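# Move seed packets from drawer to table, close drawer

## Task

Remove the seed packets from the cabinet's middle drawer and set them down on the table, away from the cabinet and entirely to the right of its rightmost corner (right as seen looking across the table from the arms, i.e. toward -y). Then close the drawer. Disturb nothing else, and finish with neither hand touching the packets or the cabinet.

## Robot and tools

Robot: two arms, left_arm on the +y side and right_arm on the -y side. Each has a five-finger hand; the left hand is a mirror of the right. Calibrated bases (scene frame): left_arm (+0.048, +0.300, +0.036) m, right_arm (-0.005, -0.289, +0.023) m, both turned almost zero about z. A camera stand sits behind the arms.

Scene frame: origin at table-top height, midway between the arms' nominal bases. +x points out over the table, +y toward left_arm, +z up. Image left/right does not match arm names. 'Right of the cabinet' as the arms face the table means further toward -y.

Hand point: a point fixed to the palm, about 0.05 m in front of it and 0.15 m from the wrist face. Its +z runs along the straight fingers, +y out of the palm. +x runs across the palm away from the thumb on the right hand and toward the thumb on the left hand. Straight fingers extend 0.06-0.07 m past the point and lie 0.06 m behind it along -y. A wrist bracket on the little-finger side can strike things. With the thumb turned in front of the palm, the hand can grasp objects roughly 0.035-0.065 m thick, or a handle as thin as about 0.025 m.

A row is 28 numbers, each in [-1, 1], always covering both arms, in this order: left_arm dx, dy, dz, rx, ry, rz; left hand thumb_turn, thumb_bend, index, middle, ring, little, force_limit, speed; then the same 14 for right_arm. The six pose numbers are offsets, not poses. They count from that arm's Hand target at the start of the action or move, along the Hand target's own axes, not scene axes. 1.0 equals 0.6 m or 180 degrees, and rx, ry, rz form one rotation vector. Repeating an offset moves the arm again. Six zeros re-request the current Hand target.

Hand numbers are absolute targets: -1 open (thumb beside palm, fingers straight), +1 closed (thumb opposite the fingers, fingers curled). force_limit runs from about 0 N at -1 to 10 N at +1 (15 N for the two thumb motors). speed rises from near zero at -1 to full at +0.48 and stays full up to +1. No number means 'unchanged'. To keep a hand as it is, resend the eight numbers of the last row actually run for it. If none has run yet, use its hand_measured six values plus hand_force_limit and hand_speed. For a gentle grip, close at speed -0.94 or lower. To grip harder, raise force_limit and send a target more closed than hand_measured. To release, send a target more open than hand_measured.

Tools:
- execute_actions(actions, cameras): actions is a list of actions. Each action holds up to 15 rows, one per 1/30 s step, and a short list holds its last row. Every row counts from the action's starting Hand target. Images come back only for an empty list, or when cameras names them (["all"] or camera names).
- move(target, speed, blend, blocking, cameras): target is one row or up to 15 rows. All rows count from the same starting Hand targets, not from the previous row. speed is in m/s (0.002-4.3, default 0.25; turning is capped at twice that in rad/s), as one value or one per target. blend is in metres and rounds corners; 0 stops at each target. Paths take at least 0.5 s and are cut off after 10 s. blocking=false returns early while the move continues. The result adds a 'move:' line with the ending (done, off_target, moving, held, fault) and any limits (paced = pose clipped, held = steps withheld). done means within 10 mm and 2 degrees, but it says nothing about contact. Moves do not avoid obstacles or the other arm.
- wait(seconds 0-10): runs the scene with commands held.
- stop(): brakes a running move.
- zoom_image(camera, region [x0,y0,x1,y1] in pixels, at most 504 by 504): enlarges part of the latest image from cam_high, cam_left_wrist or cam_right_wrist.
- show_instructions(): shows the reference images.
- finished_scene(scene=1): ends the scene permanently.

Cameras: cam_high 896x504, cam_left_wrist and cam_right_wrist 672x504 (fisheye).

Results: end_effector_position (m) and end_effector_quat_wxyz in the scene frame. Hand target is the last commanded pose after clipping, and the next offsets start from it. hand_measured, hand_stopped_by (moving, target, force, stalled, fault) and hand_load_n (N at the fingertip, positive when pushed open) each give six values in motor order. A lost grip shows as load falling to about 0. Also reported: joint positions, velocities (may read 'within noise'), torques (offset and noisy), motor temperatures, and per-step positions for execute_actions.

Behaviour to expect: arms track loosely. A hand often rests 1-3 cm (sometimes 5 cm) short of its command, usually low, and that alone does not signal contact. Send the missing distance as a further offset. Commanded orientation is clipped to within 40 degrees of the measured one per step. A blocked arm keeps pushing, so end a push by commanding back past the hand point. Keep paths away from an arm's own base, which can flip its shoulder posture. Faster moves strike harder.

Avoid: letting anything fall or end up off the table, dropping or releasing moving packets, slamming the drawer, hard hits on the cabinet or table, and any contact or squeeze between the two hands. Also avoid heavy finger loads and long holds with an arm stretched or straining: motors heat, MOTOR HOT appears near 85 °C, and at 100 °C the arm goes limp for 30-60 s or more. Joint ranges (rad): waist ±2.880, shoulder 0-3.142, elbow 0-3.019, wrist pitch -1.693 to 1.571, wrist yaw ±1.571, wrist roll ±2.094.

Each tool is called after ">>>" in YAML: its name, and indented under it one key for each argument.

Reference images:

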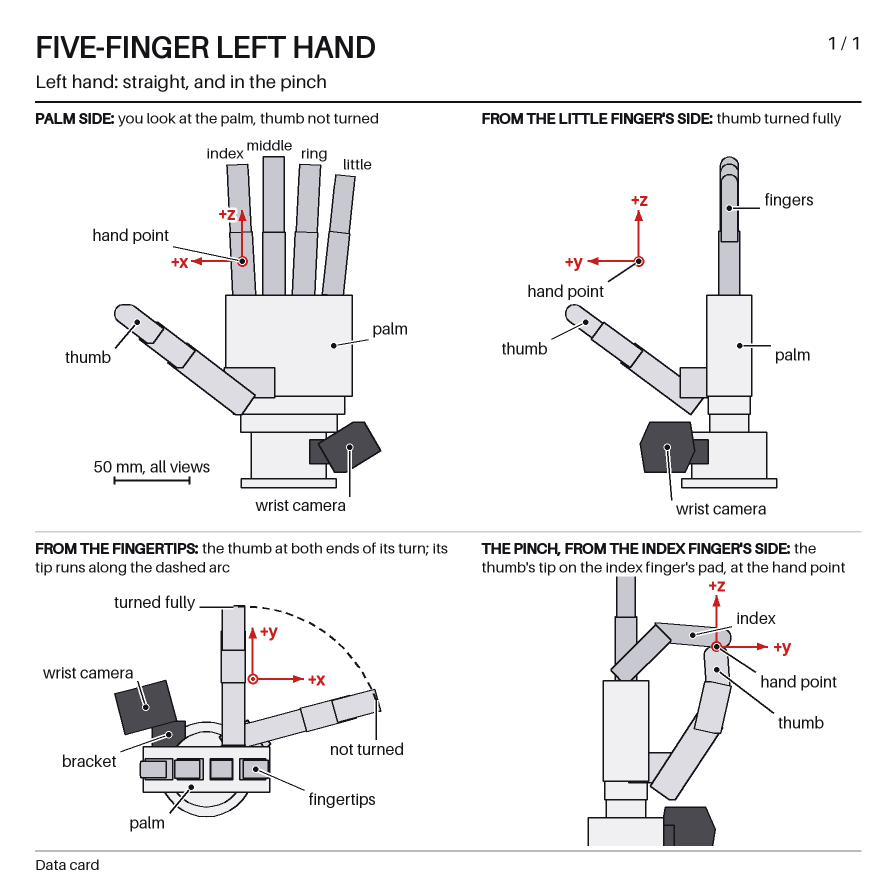

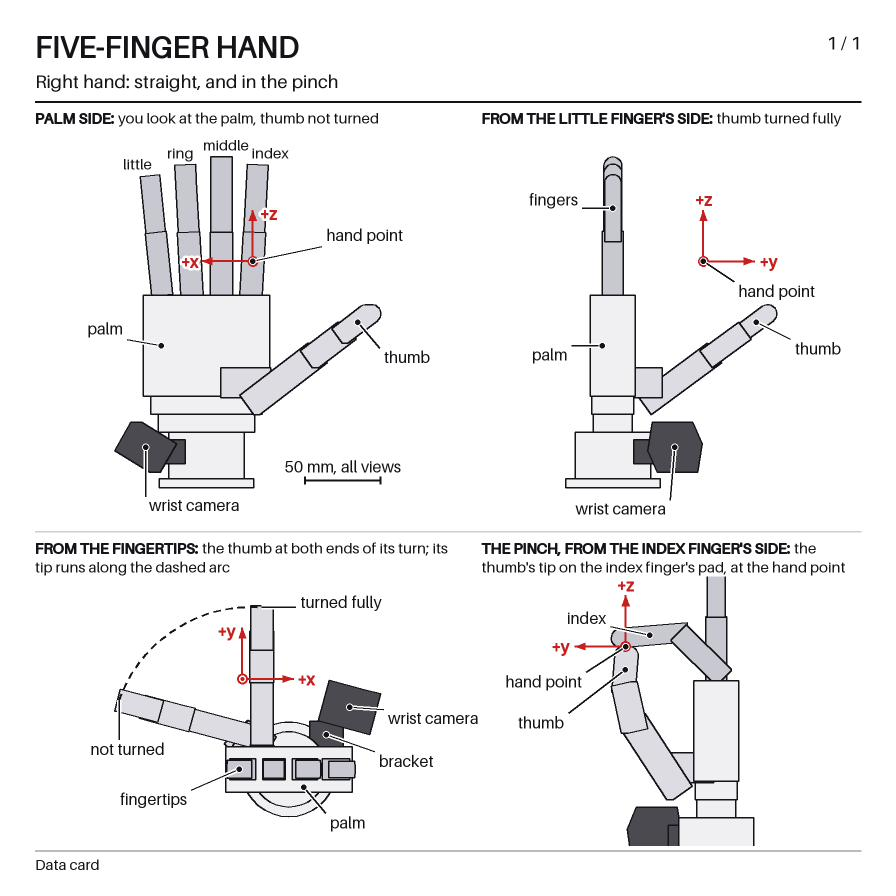

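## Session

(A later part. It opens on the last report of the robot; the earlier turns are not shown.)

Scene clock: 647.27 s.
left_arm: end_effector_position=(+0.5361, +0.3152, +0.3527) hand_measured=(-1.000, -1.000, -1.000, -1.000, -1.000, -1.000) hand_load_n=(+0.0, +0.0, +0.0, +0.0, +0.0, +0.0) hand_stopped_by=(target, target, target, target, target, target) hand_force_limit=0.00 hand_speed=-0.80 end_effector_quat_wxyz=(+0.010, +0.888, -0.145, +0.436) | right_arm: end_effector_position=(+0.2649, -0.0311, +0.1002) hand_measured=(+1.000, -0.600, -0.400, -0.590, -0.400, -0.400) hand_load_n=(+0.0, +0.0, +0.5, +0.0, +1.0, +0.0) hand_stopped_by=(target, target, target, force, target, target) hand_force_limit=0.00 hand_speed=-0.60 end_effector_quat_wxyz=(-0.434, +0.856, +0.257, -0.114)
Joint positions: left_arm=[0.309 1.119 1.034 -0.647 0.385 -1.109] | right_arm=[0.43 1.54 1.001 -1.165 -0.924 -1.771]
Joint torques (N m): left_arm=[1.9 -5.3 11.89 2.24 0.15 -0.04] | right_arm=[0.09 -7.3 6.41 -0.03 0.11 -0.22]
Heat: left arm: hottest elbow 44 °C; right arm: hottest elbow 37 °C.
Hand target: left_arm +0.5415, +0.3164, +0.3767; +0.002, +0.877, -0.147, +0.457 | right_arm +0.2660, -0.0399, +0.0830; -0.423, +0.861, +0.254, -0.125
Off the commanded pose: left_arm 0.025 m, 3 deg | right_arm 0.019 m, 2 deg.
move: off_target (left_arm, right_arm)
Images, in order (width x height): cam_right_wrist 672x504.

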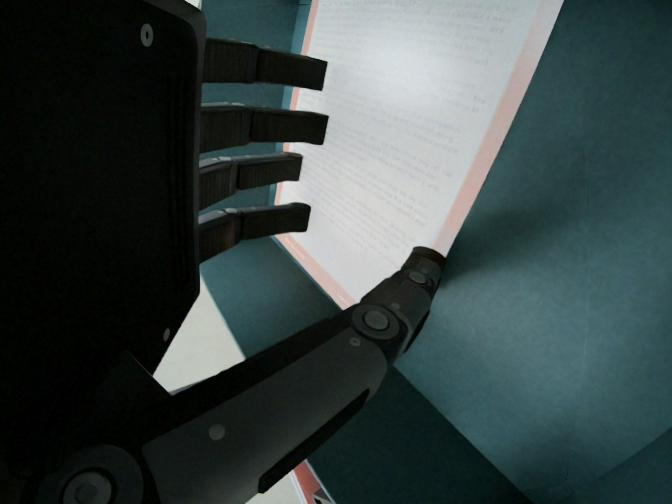

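>>> move:
  target: [0,0,0,0,0,0,-1,-1,-1,-1,-1,-1,0,-0.8,0,0,0,0.01,0,0,1,-0.5,-0.2,-0.3,-0.2,-0.2,0.2,-0.6]
  speed: 0.1
  cameras: ["cam_right_wrist"]

>>> zoom_image:
  camera: "cam_right_wrist"
  region: [180, 20, 480, 350]

Scene clock: 650.23 s.
left_arm: end_effector_position=(+0.5361, +0.3152, +0.3527) hand_measured=(-1.000, -1.000, -1.000, -1.000, -1.000, -1.000) hand_load_n=(+0.0, +0.0, +0.0, +0.0, +0.0, +0.0) hand_stopped_by=(target, target, target, target, target, target) hand_force_limit=0.00 hand_speed=-0.80 end_effector_quat_wxyz=(+0.010, +0.888, -0.145, +0.436) | right_arm: end_effector_position=(+0.2594, -0.0255, +0.1046) hand_measured=(+1.000, -0.500, -0.200, -0.300, -0.200, -0.200) hand_load_n=(+0.0, +0.0, +0.0, +3.0, +0.0, +0.0) hand_stopped_by=(target, target, target, target, target, target) hand_force_limit=0.20 hand_speed=-0.60 end_effector_quat_wxyz=(-0.453, +0.844, +0.260, -0.120)
Joint positions: left_arm=[0.309 1.119 1.034 -0.647 0.385 -1.109] | right_arm=[0.431 1.543 1.001 -1.185 -0.967 -1.799]
Joint torques (N m): left_arm=[1.79 -5.07 11.84 2.24 0.17 -0.06] | right_arm=[-0.62 -6.71 6.52 -0.03 0.57 -0.25]
Heat: left arm: hottest elbow 44 °C; right arm: hottest elbow 37 °C.
Hand target: left_arm +0.5415, +0.3164, +0.3767; +0.002, +0.877, -0.147, +0.457 | right_arm +0.2660, -0.0399, +0.0830; -0.436, +0.854, +0.252, -0.129
Off the commanded pose: left_arm 0.025 m, 3 deg | right_arm 0.027 m, 3 deg.
move: off_target (left_arm, right_arm)
Images, in order (width x height): cam_right_wrist 672x504.

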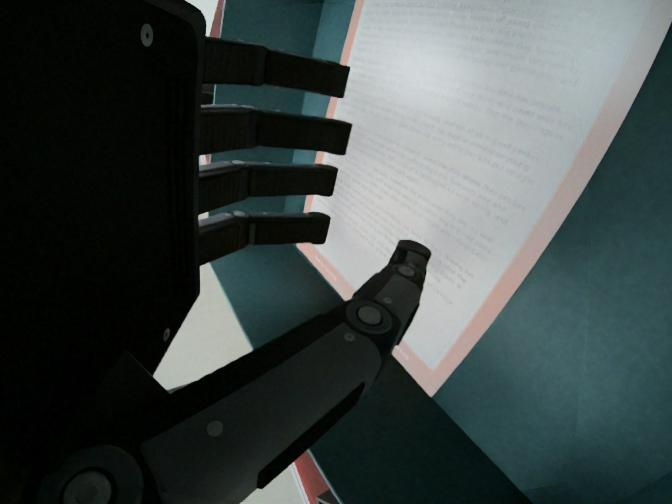

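Scaled by 1.527 from the camera's 672x504 image, which has a finer 960x720 frame.

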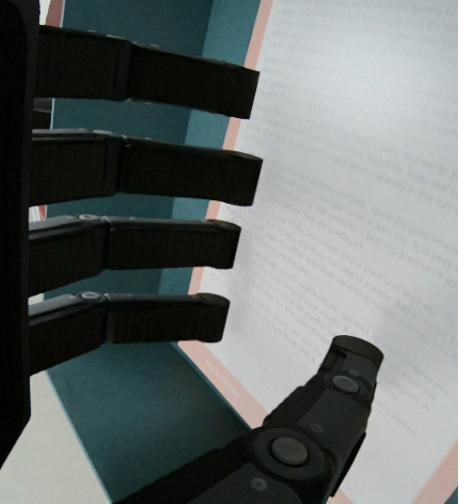

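>>> move:
  target: [0,0,0,0,0,0,-1,-1,-1,-1,-1,-1,0,-0.8,0,-0.0098,0.0135,0.044,0,0,1,-0.5,-0.2,-0.3,-0.2,-0.2,0.2,-0.6]
  speed: 0.1
  cameras: ["cam_right_wrist"]

>>> zoom_image:
  camera: "cam_right_wrist"
  region: [180, 20, 480, 350]

Scene clock: 655.03 s.
left_arm: end_effector_position=(+0.5361, +0.3152, +0.3527) hand_measured=(-1.000, -1.000, -1.000, -1.000, -1.000, -1.000) hand_load_n=(+0.0, +0.0, +0.0, +0.0, +0.0, +0.0) hand_stopped_by=(target, target, target, target, target, target) hand_force_limit=0.00 hand_speed=-0.80 end_effector_quat_wxyz=(+0.010, +0.888, -0.145, +0.436) | right_arm: end_effector_position=(+0.2595, -0.0276, +0.1016) hand_measured=(+1.000, -0.500, -0.200, -0.300, -0.200, -0.200) hand_load_n=(-2.0, -3.0, +0.0, +0.0, +0.0, +0.0) hand_stopped_by=(target, target, target, target, target, target) hand_force_limit=0.20 hand_speed=-0.60 end_effector_quat_wxyz=(-0.503, +0.819, +0.241, -0.134)
Joint positions: left_arm=[0.309 1.119 1.034 -0.647 0.385 -1.109] | right_arm=[0.379 1.598 1.001 -1.251 -1.074 -1.911]
Joint torques (N m): left_arm=[1.96 -5.42 11.82 2.22 0.15 -0.04] | right_arm=[0.56 -6.89 6.6 -0.2 -0.06 -0.24]
Heat: left arm: hottest elbow 44 °C; right arm: hottest elbow 37 °C.
Hand target: left_arm +0.5415, +0.3164, +0.3767; +0.002, +0.877, -0.147, +0.457 | right_arm +0.2606, -0.0315, +0.0830; -0.494, +0.822, +0.243, -0.146
Off the commanded pose: left_arm 0.025 m, 3 deg | right_arm 0.019 m, 2 deg.
move: off_target (left_arm, right_arm)
Images, in order (width x height): cam_right_wrist 672x504.

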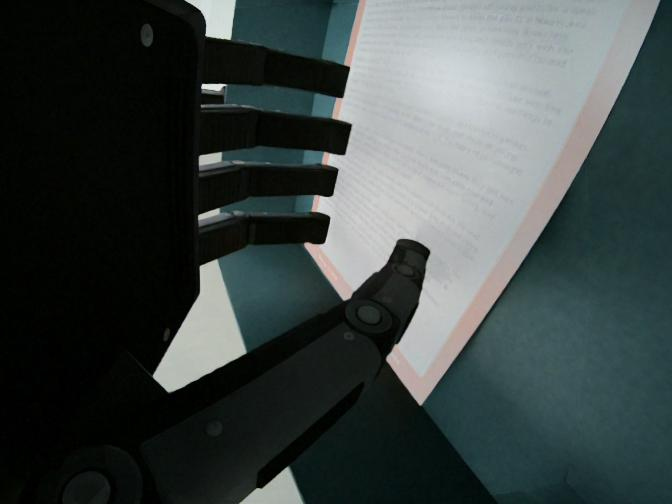

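Scaled by 1.527 from the camera's 672x504 image, which has a finer 960x720 frame.

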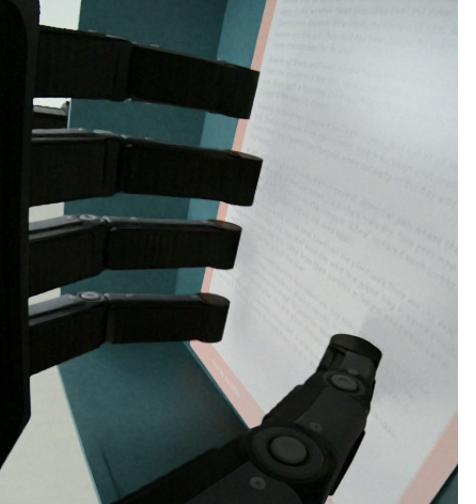

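>>> move:
  target: [0,0,0,0,0,0,-1,-1,-1,-1,-1,-1,0,-0.8,0,0,0,0,0,0,1,-0.4,0,-0.1,0,0,0.2,-0.6]
  speed: 0.1
  cameras: ["cam_right_wrist"]

>>> zoom_image:
  camera: "cam_right_wrist"
  region: [180, 20, 480, 350]

Scene clock: 657.17 s.
left_arm: end_effector_position=(+0.5361, +0.3152, +0.3527) hand_measured=(-1.000, -1.000, -1.000, -1.000, -1.000, -1.000) hand_load_n=(+0.0, +0.0, +0.0, +0.0, +0.0, +0.0) hand_stopped_by=(target, target, target, target, target, target) hand_force_limit=0.00 hand_speed=-0.80 end_effector_quat_wxyz=(+0.010, +0.888, -0.145, +0.436) | right_arm: end_effector_position=(+0.2558, -0.0225, +0.1019) hand_measured=(+1.000, -0.400, +0.000, -0.100, +0.000, +0.000) hand_load_n=(+0.0, +0.0, +0.0, +2.5, +0.0, +0.0) hand_stopped_by=(target, target, target, target, target, target) hand_force_limit=0.20 hand_speed=-0.60 end_effector_quat_wxyz=(-0.511, +0.814, +0.240, -0.139)
Joint positions: left_arm=[0.309 1.119 1.034 -0.647 0.385 -1.109] | right_arm=[0.388 1.606 1.001 -1.254 -1.094 -1.914]
Joint velocities: left_arm=[within noise] | right_arm=[-0.024 -0.015 0.002 -0.002 -0.022 -0.168]
Joint torques (N m): left_arm=[2.14 -4.89 11.85 2.24 0.15 -0.06] | right_arm=[0.56 -7.53 6.58 -0.1 0.66 -0.23]
Heat: left arm: hottest elbow 44 °C; right arm: hottest elbow 37 °C.
Hand target: left_arm +0.5415, +0.3164, +0.3767; +0.002, +0.877, -0.147, +0.457 | right_arm +0.2606, -0.0315, +0.0830; -0.494, +0.822, +0.243, -0.146
Off the commanded pose: left_arm 0.025 m, 3 deg | right_arm 0.022 m, 2 deg.
move: off_target (left_arm, right_arm)
Images, in order (width x height): cam_right_wrist 672x504.

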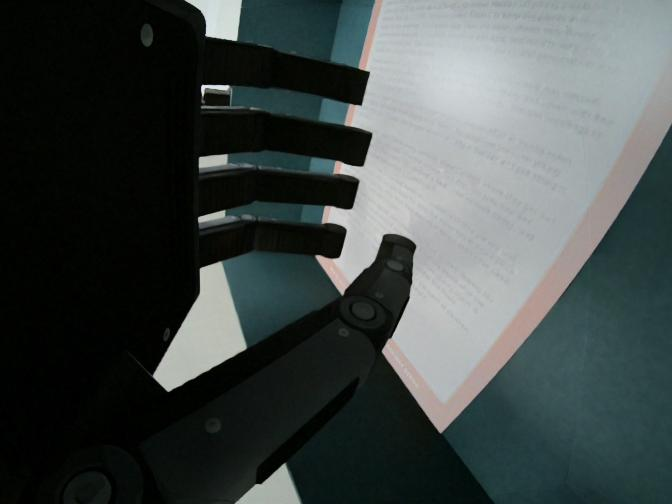

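Scaled by 1.527 from the camera's 672x504 image, which has a finer 960x720 frame.

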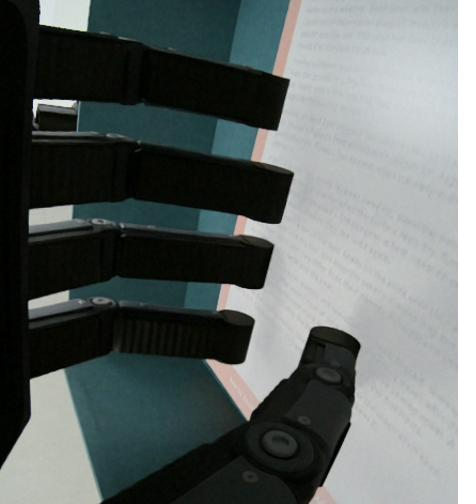

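>>> move:
  target:
    - [0,0,0,0,0,0,-1,-1,-1,-1,-1,-1,0,-0.8,0,-0.03,-0.015,0,0,0,1,-0.6,-0.65,-0.65,-0.65,-0.65,-0.4,-0.2]
    - [0,0,0,0,0,0,-1,-1,-1,-1,-1,-1,0,-0.8,0,-0.04,-0.03,-0.03,0,0,1,-0.6,-0.65,-0.65,-0.65,-0.65,-0.4,-0.2]
  speed: 0.1
  cameras: ["cam_right_wrist"]

Scene clock: 666.53 s.
left_arm: end_effector_position=(+0.5361, +0.3152, +0.3527) hand_measured=(-1.000, -1.000, -1.000, -1.000, -1.000, -1.000) hand_load_n=(+0.0, +0.0, +0.0, +0.0, +0.0, +0.0) hand_stopped_by=(target, target, target, target, target, target) hand_force_limit=0.00 hand_speed=-0.80 end_effector_quat_wxyz=(+0.010, +0.888, -0.145, +0.436) | right_arm: end_effector_position=(+0.2560, -0.0426, +0.1035) hand_measured=(+1.000, -0.598, -0.650, -0.650, -0.650, -0.650) hand_load_n=(+0.0, +0.0, +0.0, +0.0, +0.0, +0.0) hand_stopped_by=(target, target, target, target, target, target) hand_force_limit=-0.40 hand_speed=-0.20 end_effector_quat_wxyz=(-0.457, +0.844, +0.243, -0.145)
Joint positions: left_arm=[0.309 1.119 1.034 -0.647 0.385 -1.109] | right_arm=[0.388 1.569 1.009 -1.28 -0.975 -1.866]
Joint torques (N m): left_arm=[1.9 -5.19 11.86 2.25 0.15 -0.06] | right_arm=[1.9 -11.28 8.47 0.34 -0.34 0.11]
Heat: left arm: hottest elbow 44 °C; right arm: hottest elbow 37 °C.
Hand target: left_arm +0.5415, +0.3164, +0.3767; +0.002, +0.877, -0.147, +0.457 | right_arm +0.2631, -0.0353, +0.1126; -0.455, +0.844, +0.249, -0.135
Off the commanded pose: left_arm 0.025 m, 3 deg | right_arm 0.014 m, 1 deg.
move: off_target (left_arm, right_arm)
Images, in order (width x height): cam_right_wrist 672x504.

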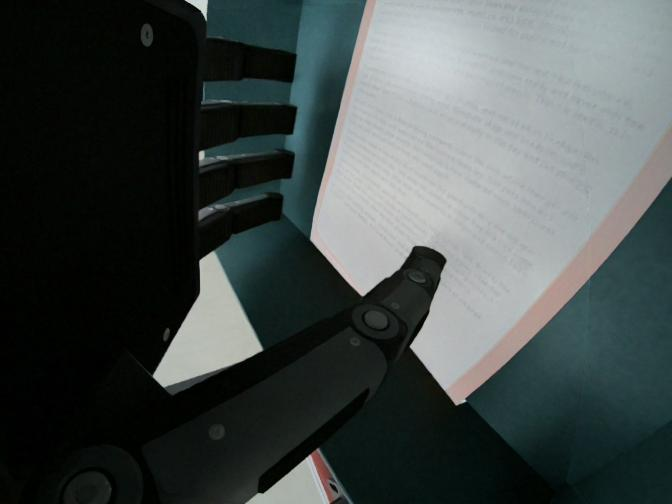

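>>> move:
  target: [0,0,0,0,0,0,-1,-1,-1,-1,-1,-1,0,-0.8,0.0067,0.0359,-0.0542,0.008,0,0,1,-0.6,-0.65,-0.65,-0.65,-0.65,-0.4,-0.2]
  speed: 0.1
  cameras: ["cam_right_wrist"]

Scene clock: 670.10 s.
left_arm: end_effector_position=(+0.5361, +0.3152, +0.3527) hand_measured=(-1.000, -1.000, -1.000, -1.000, -1.000, -1.000) hand_load_n=(+0.0, +0.0, +0.0, +0.0, +0.0, +0.0) hand_stopped_by=(target, target, target, target, target, target) hand_force_limit=0.00 hand_speed=-0.80 end_effector_quat_wxyz=(+0.010, +0.888, -0.145, +0.436) | right_arm: end_effector_position=(+0.2721, -0.0695, +0.1045) hand_measured=(+1.000, -0.598, -0.650, -0.650, -0.650, -0.650) hand_load_n=(+0.0, +0.0, +0.0, +0.0, +0.0, +0.0) hand_stopped_by=(target, target, target, target, target, target) hand_force_limit=-0.40 hand_speed=-0.20 end_effector_quat_wxyz=(-0.464, +0.840, +0.236, -0.151)
Joint positions: left_arm=[0.309 1.119 1.034 -0.647 0.385 -1.109] | right_arm=[0.302 1.617 1.05 -1.409 -0.966 -2.01]
Joint torques (N m): left_arm=[1.85 -5.07 11.89 2.21 0.15 -0.05] | right_arm=[0.44 -10.29 9.54 -0.75 -0.36 -0.19]
Heat: left arm: hottest elbow 44 °C; right arm: hottest elbow 37 °C.
Hand target: left_arm +0.5415, +0.3164, +0.3767; +0.002, +0.877, -0.147, +0.457 | right_arm +0.2877, -0.0659, +0.1125; -0.465, +0.839, +0.248, -0.138
Off the commanded pose: left_arm 0.025 m, 3 deg | right_arm 0.018 m, 2 deg.
move: off_target (left_arm, right_arm)
Images, in order (width x height): cam_right_wrist 672x504.

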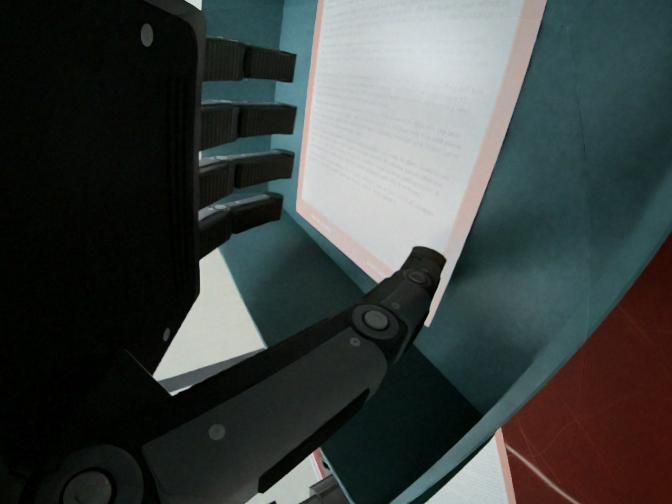

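>>> move:
  target:
    - [0,0,0,0,0,0,-1,-1,-1,-1,-1,-1,0,-0.8,0.013,0.0113,-0.017,0,0,0,1,-0.5,-0.65,-0.65,-0.65,-0.65,-0.4,-0.2]
    - [0,0,0,0,0,0,-1,-1,-1,-1,-1,-1,0,-0.8,0.013,0.053,0.009,0,0,0,1,-0.5,-0.65,-0.65,-0.65,-0.65,-0.4,-0.2]
  speed: 0.1
  cameras: ["cam_right_wrist"]

>>> zoom_image:
  camera: "cam_right_wrist"
  region: [180, 20, 480, 350]

Scene clock: 673.17 s.
left_arm: end_effector_position=(+0.5361, +0.3152, +0.3527) hand_measured=(-1.000, -1.000, -1.000, -1.000, -1.000, -1.000) hand_load_n=(+0.0, +0.0, +0.0, +0.0, +0.0, +0.0) hand_stopped_by=(target, target, target, target, target, target) hand_force_limit=0.00 hand_speed=-0.80 end_effector_quat_wxyz=(+0.010, +0.888, -0.145, +0.436) | right_arm: end_effector_position=(+0.2872, -0.0678, +0.1006) hand_measured=(+1.000, -0.500, -0.650, -0.650, -0.650, -0.650) hand_load_n=(+1.0, -3.5, +0.0, +0.0, +0.0, +0.0) hand_stopped_by=(target, target, target, target, target, target) hand_force_limit=-0.40 hand_speed=-0.20 end_effector_quat_wxyz=(-0.469, +0.836, +0.242, -0.147)
Joint positions: left_arm=[0.309 1.119 1.034 -0.647 0.385 -1.109] | right_arm=[0.292 1.658 1.089 -1.423 -0.969 -2.047]
Joint torques (N m): left_arm=[1.96 -5.07 11.84 2.22 0.15 -0.06] | right_arm=[0.09 -8.23 6.91 1.2 -0.17 -0.21]
Heat: left arm: hottest elbow 44 °C; right arm: hottest elbow 37 °C.
Hand target: left_arm +0.5415, +0.3164, +0.3767; +0.002, +0.877, -0.147, +0.457 | right_arm +0.3009, -0.0719, +0.0827; -0.465, +0.839, +0.248, -0.138
Off the commanded pose: left_arm 0.025 m, 3 deg | right_arm 0.023 m, 1 deg.
move: off_target (left_arm, right_arm)
Images, in order (width x height): cam_right_wrist 672x504.

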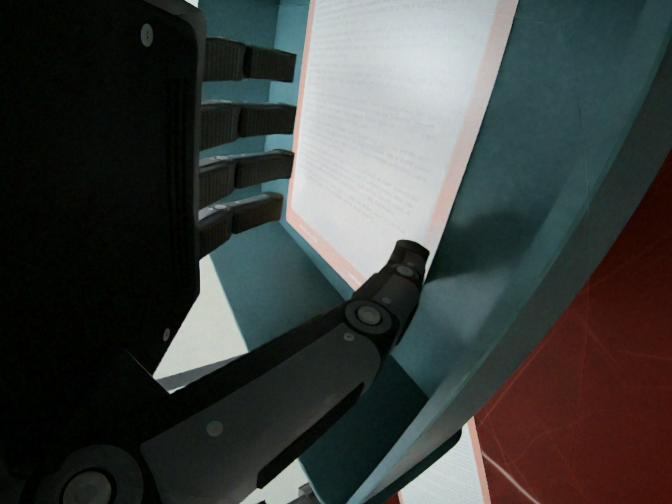

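Scaled by 1.527 from the camera's 672x504 image, which has a finer 960x720 frame.

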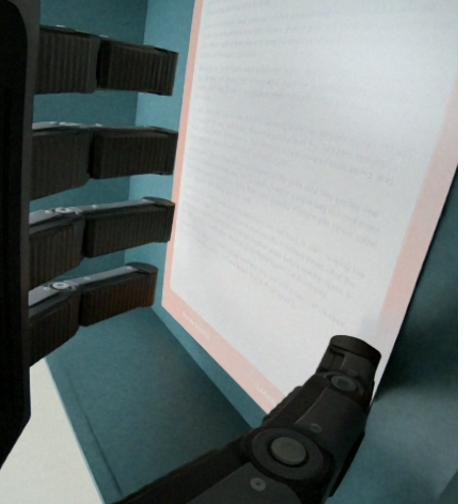

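>>> move:
  target:
    - [0,0,0,0,0,0,-1,-1,-1,-1,-1,-1,0,-0.8,0,-0.0221,0.0353,0,0,0,1,-0.5,-0.65,-0.65,-0.65,-0.65,-0.4,-0.2]
    - [0,0,0,0,0,0,-1,-1,-1,-1,-1,-1,0,-0.8,0,-0.0533,0.018,0,0,0,1,-0.5,-0.65,-0.65,-0.65,-0.65,-0.4,-0.2]
  speed: 0.08
  cameras: ["cam_right_wrist"]

>>> zoom_image:
  camera: "cam_right_wrist"
  region: [180, 20, 480, 350]

Scene clock: 677.10 s.
left_arm: end_effector_position=(+0.5361, +0.3152, +0.3527) hand_measured=(-1.000, -1.000, -1.000, -1.000, -1.000, -1.000) hand_load_n=(-0.5, +0.0, +0.0, +0.0, +0.0, +0.0) hand_stopped_by=(target, target, target, target, target, target) hand_force_limit=0.00 hand_speed=-0.80 end_effector_quat_wxyz=(+0.010, +0.888, -0.145, +0.436) | right_arm: end_effector_position=(+0.2930, -0.0565, +0.1008) hand_measured=(+1.000, -0.500, -0.650, -0.650, -0.650, -0.650) hand_load_n=(-0.5, -0.5, +0.0, +0.0, +0.0, +0.0) hand_stopped_by=(target, target, target, target, target, target) hand_force_limit=-0.40 hand_speed=-0.20 end_effector_quat_wxyz=(-0.469, +0.840, +0.240, -0.130)
Joint positions: left_arm=[0.309 1.119 1.034 -0.647 0.385 -1.109] | right_arm=[0.312 1.641 1.083 -1.345 -0.979 -1.973]
Joint torques (N m): left_arm=[1.79 -5.19 11.79 2.26 0.16 -0.07] | right_arm=[2.61 -11.81 6.94 -0.5 -0.36 0.04]
Heat: left arm: hottest elbow 44 °C; right arm: hottest elbow 37 °C.
Hand target: left_arm +0.5415, +0.3164, +0.3767; +0.002, +0.877, -0.147, +0.457 | right_arm +0.2867, -0.0500, +0.1041; -0.465, +0.839, +0.248, -0.138
Off the commanded pose: left_arm 0.025 m, 3 deg | right_arm 0.010 m, 1 deg.
move: off_target (left_arm)
Images, in order (width x height): cam_right_wrist 672x504.

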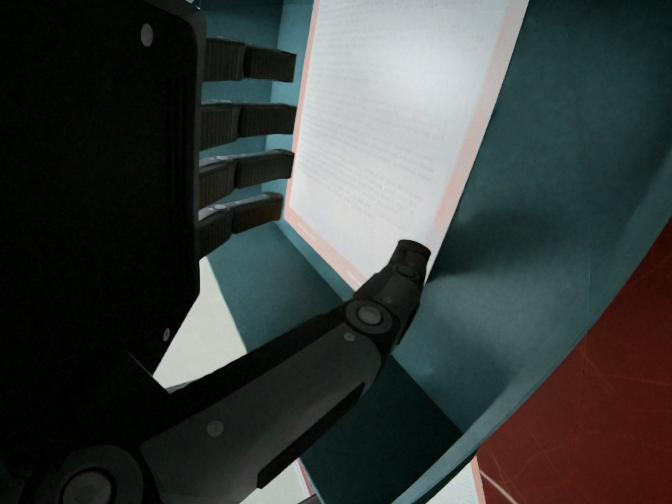

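Scaled by 1.527 from the camera's 672x504 image, which has a finer 960x720 frame.

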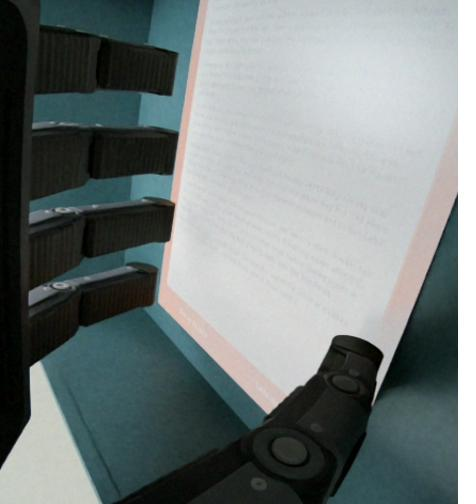

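>>> move:
  target:
    - [0,0,0,0,0,0,-1,-1,-1,-1,-1,-1,0,-0.8,-0.018,-0.01,-0.005,0,0,0,1,-0.5,-0.65,-0.65,-0.65,-0.65,-0.4,-0.2]
    - [0,0,0,0,0,0,-1,-1,-1,-1,-1,-1,0,-0.8,-0.018,0.031,0.0195,0,0,0,1,-0.5,-0.65,-0.65,-0.65,-0.65,-0.4,-0.2]
    - [0,0,0,0,0,0,-1,-1,-1,-1,-1,-1,0,-0.8,-0.018,0.033,0.021,0,0,0,1,-0.5,-0.45,-0.5,-0.45,-0.45,0,-0.6]
  speed: 0.08
  cameras: ["cam_right_wrist"]

>>> zoom_image:
  camera: "cam_right_wrist"
  region: [180, 20, 480, 350]

Scene clock: 683.83 s.
left_arm: end_effector_position=(+0.5361, +0.3152, +0.3527) hand_measured=(-1.000, -1.000, -1.000, -1.000, -1.000, -1.000) hand_load_n=(+0.0, +0.0, +0.0, -0.5, +0.0, +0.0) hand_stopped_by=(target, target, target, target, target, target) hand_force_limit=0.00 hand_speed=-0.80 end_effector_quat_wxyz=(+0.010, +0.888, -0.145, +0.436) | right_arm: end_effector_position=(+0.2816, -0.0604, +0.0992) hand_measured=(+1.000, -0.500, -0.450, -0.500, -0.450, -0.450) hand_load_n=(+1.0, -2.5, +0.0, +0.0, +0.0, +0.0) hand_stopped_by=(target, target, target, target, target, target) hand_force_limit=0.00 hand_speed=-0.60 end_effector_quat_wxyz=(-0.468, +0.841, +0.237, -0.131)
Joint positions: left_arm=[0.309 1.119 1.034 -0.647 0.385 -1.109] | right_arm=[0.312 1.617 1.046 -1.333 -0.979 -1.967]
Joint torques (N m): left_arm=[1.85 -4.95 11.89 2.22 0.16 -0.06] | right_arm=[2.14 -8.35 5.33 1.21 -0.27 -0.12]
Heat: left arm: hottest elbow 44 °C; right arm: hottest elbow 37 °C.
Hand target: left_arm +0.5415, +0.3164, +0.3767; +0.002, +0.877, -0.147, +0.457 | right_arm +0.2775, -0.0557, +0.0806; -0.465, +0.839, +0.248, -0.138
Off the commanded pose: left_arm 0.025 m, 3 deg | right_arm 0.020 m, 2 deg.
move: off_target (left_arm, right_arm); target 3's new numbers were sent with right_arm's hand 0.020 m and 1 deg from that target
Images, in order (width x height): cam_right_wrist 672x504.

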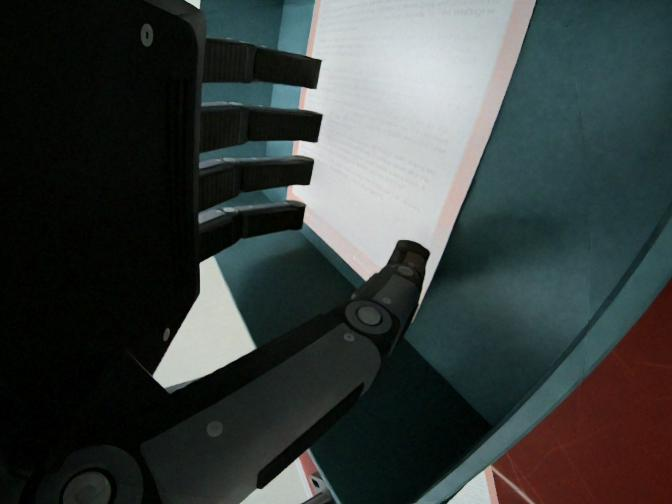

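Scaled by 1.527 from the camera's 672x504 image, which has a finer 960x720 frame.

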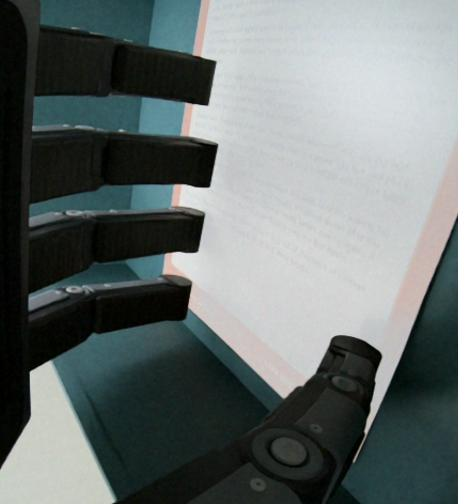

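>>> move:
  target: [0,0,0,0,0,0,-1,-1,-1,-1,-1,-1,0,-0.8,0.01,0.003,0.002,0,0,0,1,-0.42,-0.25,-0.3,-0.25,-0.25,0.1,-0.6]
  speed: 0.08
  cameras: ["cam_right_wrist"]

>>> zoom_image:
  camera: "cam_right_wrist"
  region: [180, 20, 480, 350]

Scene clock: 686.73 s.
left_arm: end_effector_position=(+0.5361, +0.3152, +0.3527) hand_measured=(-1.000, -1.000, -1.000, -1.000, -1.000, -1.000) hand_load_n=(+0.0, +0.0, +0.0, +0.0, +0.0, +0.0) hand_stopped_by=(target, target, target, target, target, target) hand_force_limit=0.00 hand_speed=-0.80 end_effector_quat_wxyz=(+0.010, +0.888, -0.145, +0.436) | right_arm: end_effector_position=(+0.2779, -0.0512, +0.1014) hand_measured=(+1.000, -0.420, -0.250, -0.300, -0.250, -0.250) hand_load_n=(+0.0, +0.5, +0.0, +2.0, +0.0, +0.0) hand_stopped_by=(target, target, target, target, target, target) hand_force_limit=0.10 hand_speed=-0.60 end_effector_quat_wxyz=(-0.481, +0.833, +0.238, -0.132)
Joint positions: left_arm=[0.309 1.119 1.034 -0.647 0.385 -1.109] | right_arm=[0.325 1.618 1.043 -1.326 -1.012 -1.967]
Joint torques (N m): left_arm=[2.14 -5.19 11.85 2.25 0.17 -0.06] | right_arm=[1.79 -7.18 6.5 1.25 0.53 -0.07]
Heat: left arm: hottest elbow 44 °C; right arm: hottest elbow 37 °C.
Hand target: left_arm +0.5415, +0.3164, +0.3767; +0.002, +0.877, -0.147, +0.457 | right_arm +0.2825, -0.0524, +0.0785; -0.465, +0.839, +0.248, -0.138
Off the commanded pose: left_arm 0.025 m, 3 deg | right_arm 0.023 m, 2 deg.
move: off_target (left_arm, right_arm)
Images, in order (width x height): cam_right_wrist 672x504.

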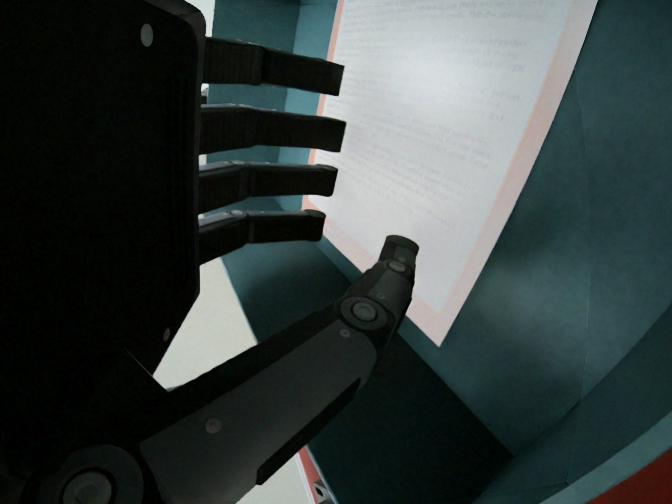

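Scaled by 1.527 from the camera's 672x504 image, which has a finer 960x720 frame.

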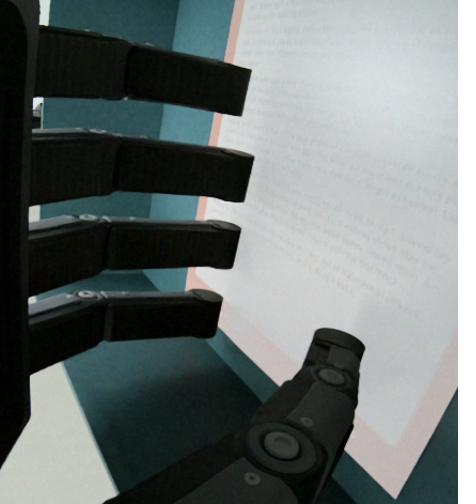

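>>> move:
  target: [0,0,0,0,0,0,-1,-1,-1,-1,-1,-1,0,-0.8,0.0,0.003,0.012,0.036,0,0,1,-0.5,-0.25,-0.3,-0.25,-0.25,0.1,-0.6]
  speed: 0.08
  cameras: ["cam_right_wrist"]

>>> zoom_image:
  camera: "cam_right_wrist"
  region: [180, 20, 480, 350]

Scene clock: 689.67 s.
left_arm: end_effector_position=(+0.5361, +0.3152, +0.3527) hand_measured=(-1.000, -1.000, -1.000, -1.000, -1.000, -1.000) hand_load_n=(+0.0, +0.0, +0.0, +0.0, +0.0, +0.0) hand_stopped_by=(target, target, target, target, target, target) hand_force_limit=0.00 hand_speed=-0.80 end_effector_quat_wxyz=(+0.010, +0.888, -0.145, +0.436) | right_arm: end_effector_position=(+0.2792, -0.0475, +0.1022) hand_measured=(+1.000, -0.498, -0.250, -0.300, -0.250, -0.250) hand_load_n=(+0.5, -3.5, +0.0, +0.0, +0.0, +0.5) hand_stopped_by=(target, target, target, target, target, target) hand_force_limit=0.10 hand_speed=-0.60 end_effector_quat_wxyz=(-0.518, +0.813, +0.224, -0.141)
Joint positions: left_arm=[0.309 1.119 1.034 -0.647 0.385 -1.109] | right_arm=[0.301 1.664 1.057 -1.388 -1.087 -2.047]
Joint torques (N m): left_arm=[2.08 -5.19 11.92 2.13 0.16 -0.07] | right_arm=[1.14 -6.01 5.97 0.38 -0.01 -0.54]
Heat: left arm: hottest elbow 44 °C; right arm: hottest elbow 37 °C.
Hand target: left_arm +0.5415, +0.3164, +0.3767; +0.002, +0.877, -0.147, +0.457 | right_arm +0.2797, -0.0481, +0.0731; -0.512, +0.811, +0.239, -0.152
Off the commanded pose: left_arm 0.025 m, 3 deg | right_arm 0.029 m, 2 deg.
move: off_target (left_arm, right_arm)
Images, in order (width x height): cam_right_wrist 672x504.

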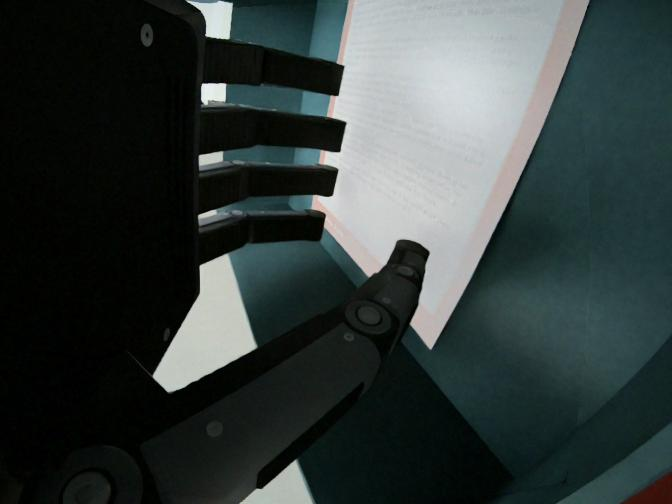

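Scaled by 1.527 from the camera's 672x504 image, which has a finer 960x720 frame.

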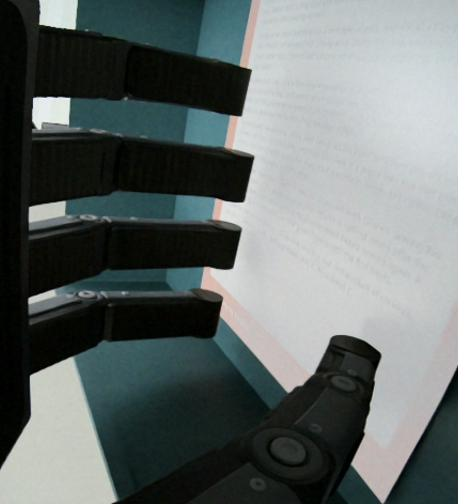

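>>> move:
  target: [0,0,0,0,0,0,-1,-1,-1,-1,-1,-1,0,-0.8,0.0,0,0,0.008,0,0,1,-0.4,-0.05,-0.12,-0.05,-0.05,0.3,-0.6]
  speed: 0.08
  cameras: ["cam_right_wrist"]

>>> zoom_image:
  camera: "cam_right_wrist"
  region: [180, 20, 480, 350]

Scene clock: 692.00 s.
left_arm: end_effector_position=(+0.5361, +0.3152, +0.3527) hand_measured=(-1.000, -1.000, -1.000, -1.000, -1.000, -1.000) hand_load_n=(+0.0, +0.0, +0.0, +0.0, +0.0, +0.0) hand_stopped_by=(target, target, target, target, target, target) hand_force_limit=0.00 hand_speed=-0.80 end_effector_quat_wxyz=(+0.010, +0.888, -0.145, +0.436) | right_arm: end_effector_position=(+0.2792, -0.0434, +0.1004) hand_measured=(+1.000, -0.400, -0.050, -0.120, -0.050, -0.050) hand_load_n=(+0.0, +0.0, +0.0, +0.5, +0.0, +0.0) hand_stopped_by=(target, target, target, target, target, target) hand_force_limit=0.30 hand_speed=-0.60 end_effector_quat_wxyz=(-0.530, +0.806, +0.222, -0.141)
Joint positions: left_arm=[0.309 1.119 1.034 -0.647 0.385 -1.109] | right_arm=[0.301 1.68 1.057 -1.391 -1.113 -2.066]
Joint torques (N m): left_arm=[1.96 -5.3 11.84 2.26 0.15 -0.05] | right_arm=[0.79 -6.95 5.76 0.39 0.38 -0.39]
Heat: left arm: hottest elbow 44 °C; right arm: hottest elbow 37 °C.
Hand target: left_arm +0.5415, +0.3164, +0.3767; +0.002, +0.877, -0.147, +0.457 | right_arm +0.2797, -0.0481, +0.0731; -0.522, +0.804, +0.238, -0.155
Off the commanded pose: left_arm 0.025 m, 3 deg | right_arm 0.028 m, 3 deg.
joint sent to its limit (right arm) — joint 6 (wrist roll), lower limit. The joint targets are off in position, not in orientation.
move: off_target (left_arm, right_arm)
Images, in order (width x height): cam_right_wrist 672x504.

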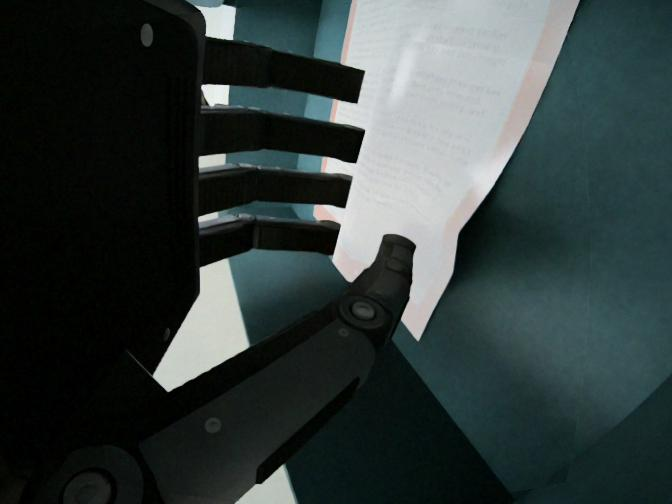

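Scaled by 1.527 from the camera's 672x504 image, which has a finer 960x720 frame.

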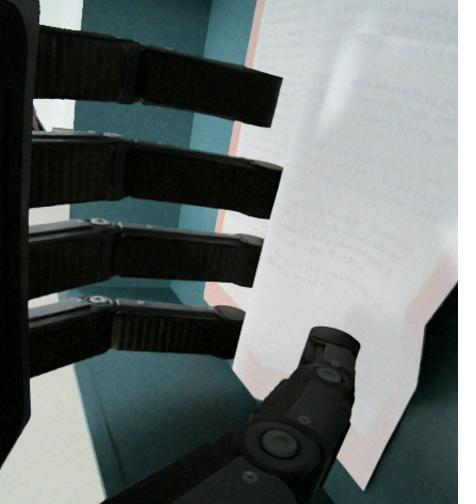

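>>> move:
  target: [0,0,0,0,0,0,-1,-1,-1,-1,-1,-1,0,-0.8,0.0,-0.006,-0.004,0,0,0,1,-0.25,0.1,0.03,0.1,0.08,0.3,-0.6]
  speed: 0.08
  cameras: ["cam_right_wrist"]

>>> zoom_image:
  camera: "cam_right_wrist"
  region: [180, 20, 480, 350]

Scene clock: 694.23 s.
left_arm: end_effector_position=(+0.5361, +0.3152, +0.3527) hand_measured=(-1.000, -1.000, -1.000, -1.000, -1.000, -1.000) hand_load_n=(+0.0, +0.0, +0.0, +0.0, +0.0, +0.0) hand_stopped_by=(target, target, target, target, target, target) hand_force_limit=0.00 hand_speed=-0.80 end_effector_quat_wxyz=(+0.010, +0.888, -0.145, +0.436) | right_arm: end_effector_position=(+0.2763, -0.0384, +0.1010) hand_measured=(+1.000, -0.250, +0.100, +0.028, +0.100, +0.080) hand_load_n=(-0.5, +0.5, +0.5, +3.0, +0.0, +0.0) hand_stopped_by=(target, target, target, target, target, target) hand_force_limit=0.30 hand_speed=-0.60 end_effector_quat_wxyz=(-0.533, +0.802, +0.229, -0.142)
Joint positions: left_arm=[0.309 1.119 1.034 -0.647 0.385 -1.109] | right_arm=[0.313 1.681 1.057 -1.394 -1.122 -2.078]
Joint torques (N m): left_arm=[1.96 -5.42 11.9 2.29 0.16 -0.05] | right_arm=[0.44 -7.65 6.12 0.02 0.74 -0.28]
Heat: left arm: hottest elbow 44 °C; right arm: hottest elbow 37 °C.
Hand target: left_arm +0.5415, +0.3164, +0.3767; +0.002, +0.877, -0.147, +0.457 | right_arm +0.2801, -0.0487, +0.0774; -0.522, +0.804, +0.238, -0.155
Off the commanded pose: left_arm 0.025 m, 3 deg | right_arm 0.026 m, 2 deg.
joint sent to its limit (right arm) — joint 6 (wrist roll), lower limit. The joint targets are off in position, not in orientation.
move: off_target (left_arm, right_arm)
Images, in order (width x height): cam_right_wrist 672x504.

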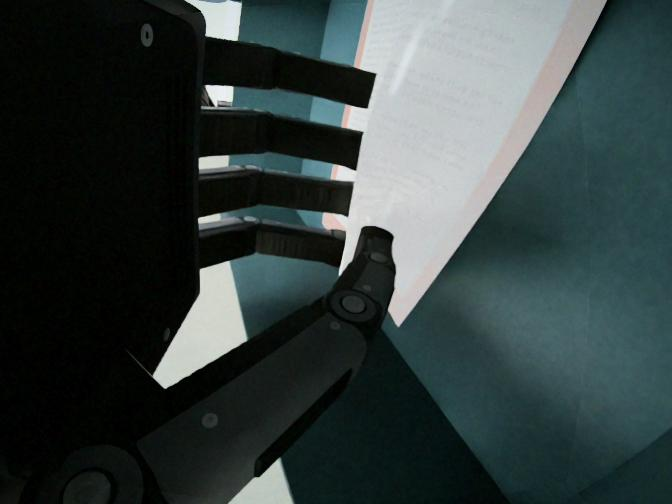

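Scaled by 1.527 from the camera's 672x504 image, which has a finer 960x720 frame.

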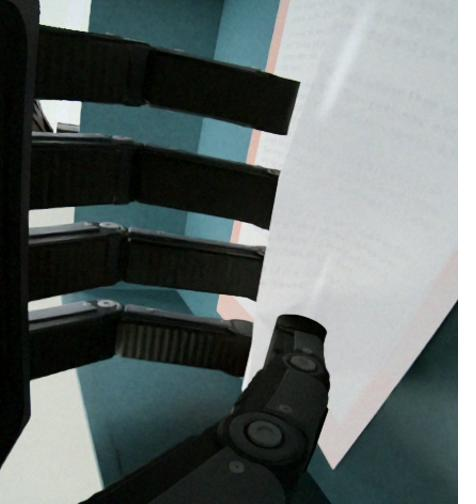

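>>> move:
  target: [0,0,0,0,0,0,-1,-1,-1,-1,-1,-1,0,-0.8,0.0,-0.006,-0.004,0,0,0,1,-0.1,0.25,0.2,0.22,0.15,0.3,-0.6]
  speed: 0.08
  cameras: ["cam_right_wrist"]

>>> zoom_image:
  camera: "cam_right_wrist"
  region: [180, 20, 480, 350]

Scene clock: 696.40 s.
left_arm: end_effector_position=(+0.5361, +0.3152, +0.3527) hand_measured=(-1.000, -1.000, -1.000, -1.000, -1.000, -1.000) hand_load_n=(+0.0, +0.0, +0.0, +0.0, +0.0, +0.5) hand_stopped_by=(target, target, target, target, target, target) hand_force_limit=0.00 hand_speed=-0.80 end_effector_quat_wxyz=(+0.010, +0.888, -0.145, +0.436) | right_arm: end_effector_position=(+0.2751, -0.0391, +0.0991) hand_measured=(+1.000, -0.126, +0.248, +0.200, +0.220, +0.150) hand_load_n=(+0.5, +10.5, +7.0, +1.5, +0.0, +0.0) hand_stopped_by=(target, force, force, target, target, target) hand_force_limit=0.30 hand_speed=-0.60 end_effector_quat_wxyz=(-0.533, +0.802, +0.228, -0.145)
Joint positions: left_arm=[0.309 1.119 1.034 -0.647 0.385 -1.109] | right_arm=[0.313 1.686 1.055 -1.397 -1.121 -2.082]
Joint torques (N m): left_arm=[1.96 -5.13 11.95 2.3 0.15 -0.06] | right_arm=[0.26 -8.53 6.45 -0.31 0.71 -0.22]
Heat: left arm: hottest elbow 44 °C; right arm: hottest elbow 37 °C.
Hand target: left_arm +0.5415, +0.3164, +0.3767; +0.002, +0.877, -0.147, +0.457 | right_arm +0.2805, -0.0493, +0.0817; -0.522, +0.804, +0.238, -0.155
Off the commanded pose: left_arm 0.025 m, 3 deg | right_arm 0.021 m, 2 deg.
joint sent to its limit (right arm) — joint 6 (wrist roll), lower limit. The joint targets are off in position, not in orientation.
move: off_target (left_arm, right_arm)
Images, in order (width x height): cam_right_wrist 672x504.

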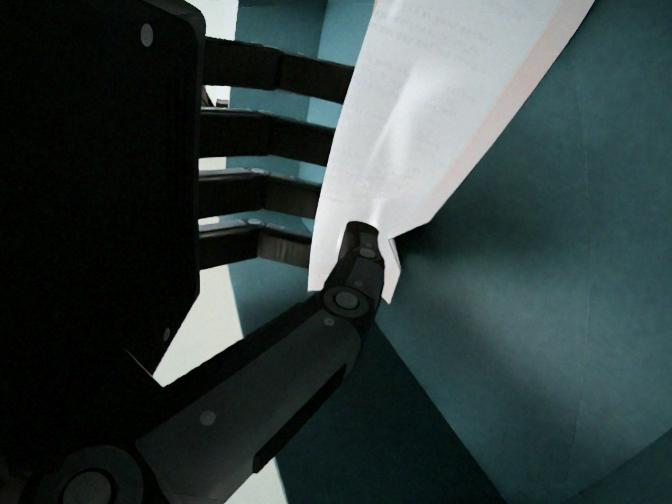

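Scaled by 1.527 from the camera's 672x504 image, which has a finer 960x720 frame.

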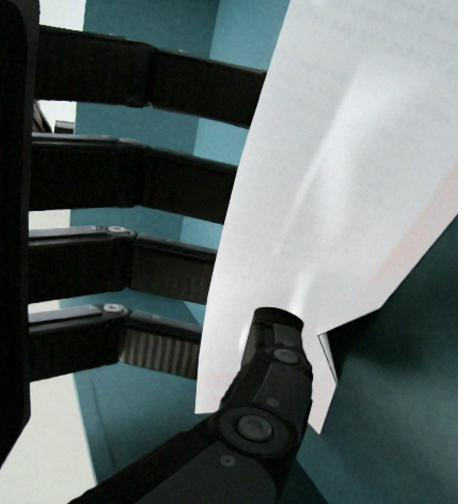

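>>> move:
  target: [0,0,0,0,0,0,-1,-1,-1,-1,-1,-1,0,-0.8,0.0,-0.1,-0.045,0,0,0,1,-0.1,0.25,0.2,0.22,0.15,0.3,-0.6]
  speed: 0.1
  cameras: ["cam_right_wrist"]

Scene clock: 699.10 s.
left_arm: end_effector_position=(+0.5361, +0.3152, +0.3527) hand_measured=(-1.000, -1.000, -1.000, -1.000, -1.000, -1.000) hand_load_n=(-0.5, +0.0, +0.0, +0.0, +0.0, +0.0) hand_stopped_by=(target, target, target, target, target, target) hand_force_limit=0.00 hand_speed=-0.80 end_effector_quat_wxyz=(+0.010, +0.888, -0.145, +0.436) | right_arm: end_effector_position=(+0.2657, -0.0486, +0.1365) hand_measured=(+1.000, -0.126, +0.248, +0.200, +0.220, +0.150) hand_load_n=(+0.0, +7.0, +6.0, +0.5, +0.0, +0.0) hand_stopped_by=(target, force, force, target, target, target) hand_force_limit=0.30 hand_speed=-0.60 end_effector_quat_wxyz=(-0.516, +0.809, +0.226, -0.168)
Joint positions: left_arm=[0.309 1.119 1.034 -0.647 0.385 -1.109] | right_arm=[0.313 1.63 1.099 -1.549 -1.081 -2.092]
Joint torques (N m): left_arm=[2.02 -5.01 11.9 2.25 0.15 -0.06] | right_arm=[0.32 -11.69 9.2 -0.95 -0.34 -0.13]
Heat: left arm: hottest elbow 44 °C; right arm: hottest elbow 37 °C.
Hand target: left_arm +0.5415, +0.3164, +0.3767; +0.002, +0.877, -0.147, +0.457 | right_arm +0.2807, -0.0495, +0.1475; -0.522, +0.804, +0.238, -0.155
Off the commanded pose: left_arm 0.025 m, 3 deg | right_arm 0.019 m, 2 deg.
joint sent to its limit (right arm) — joint 6 (wrist roll), lower limit. The joint targets are off in position, not in orientation.
move: off_target (left_arm, right_arm)
Images, in order (width x height): cam_right_wrist 672x504.

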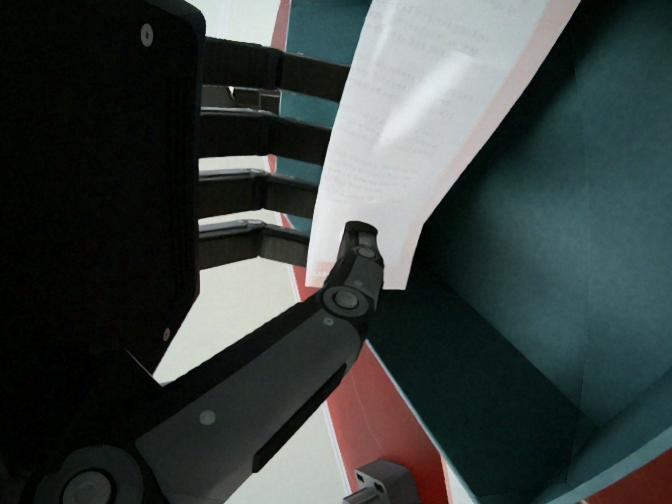

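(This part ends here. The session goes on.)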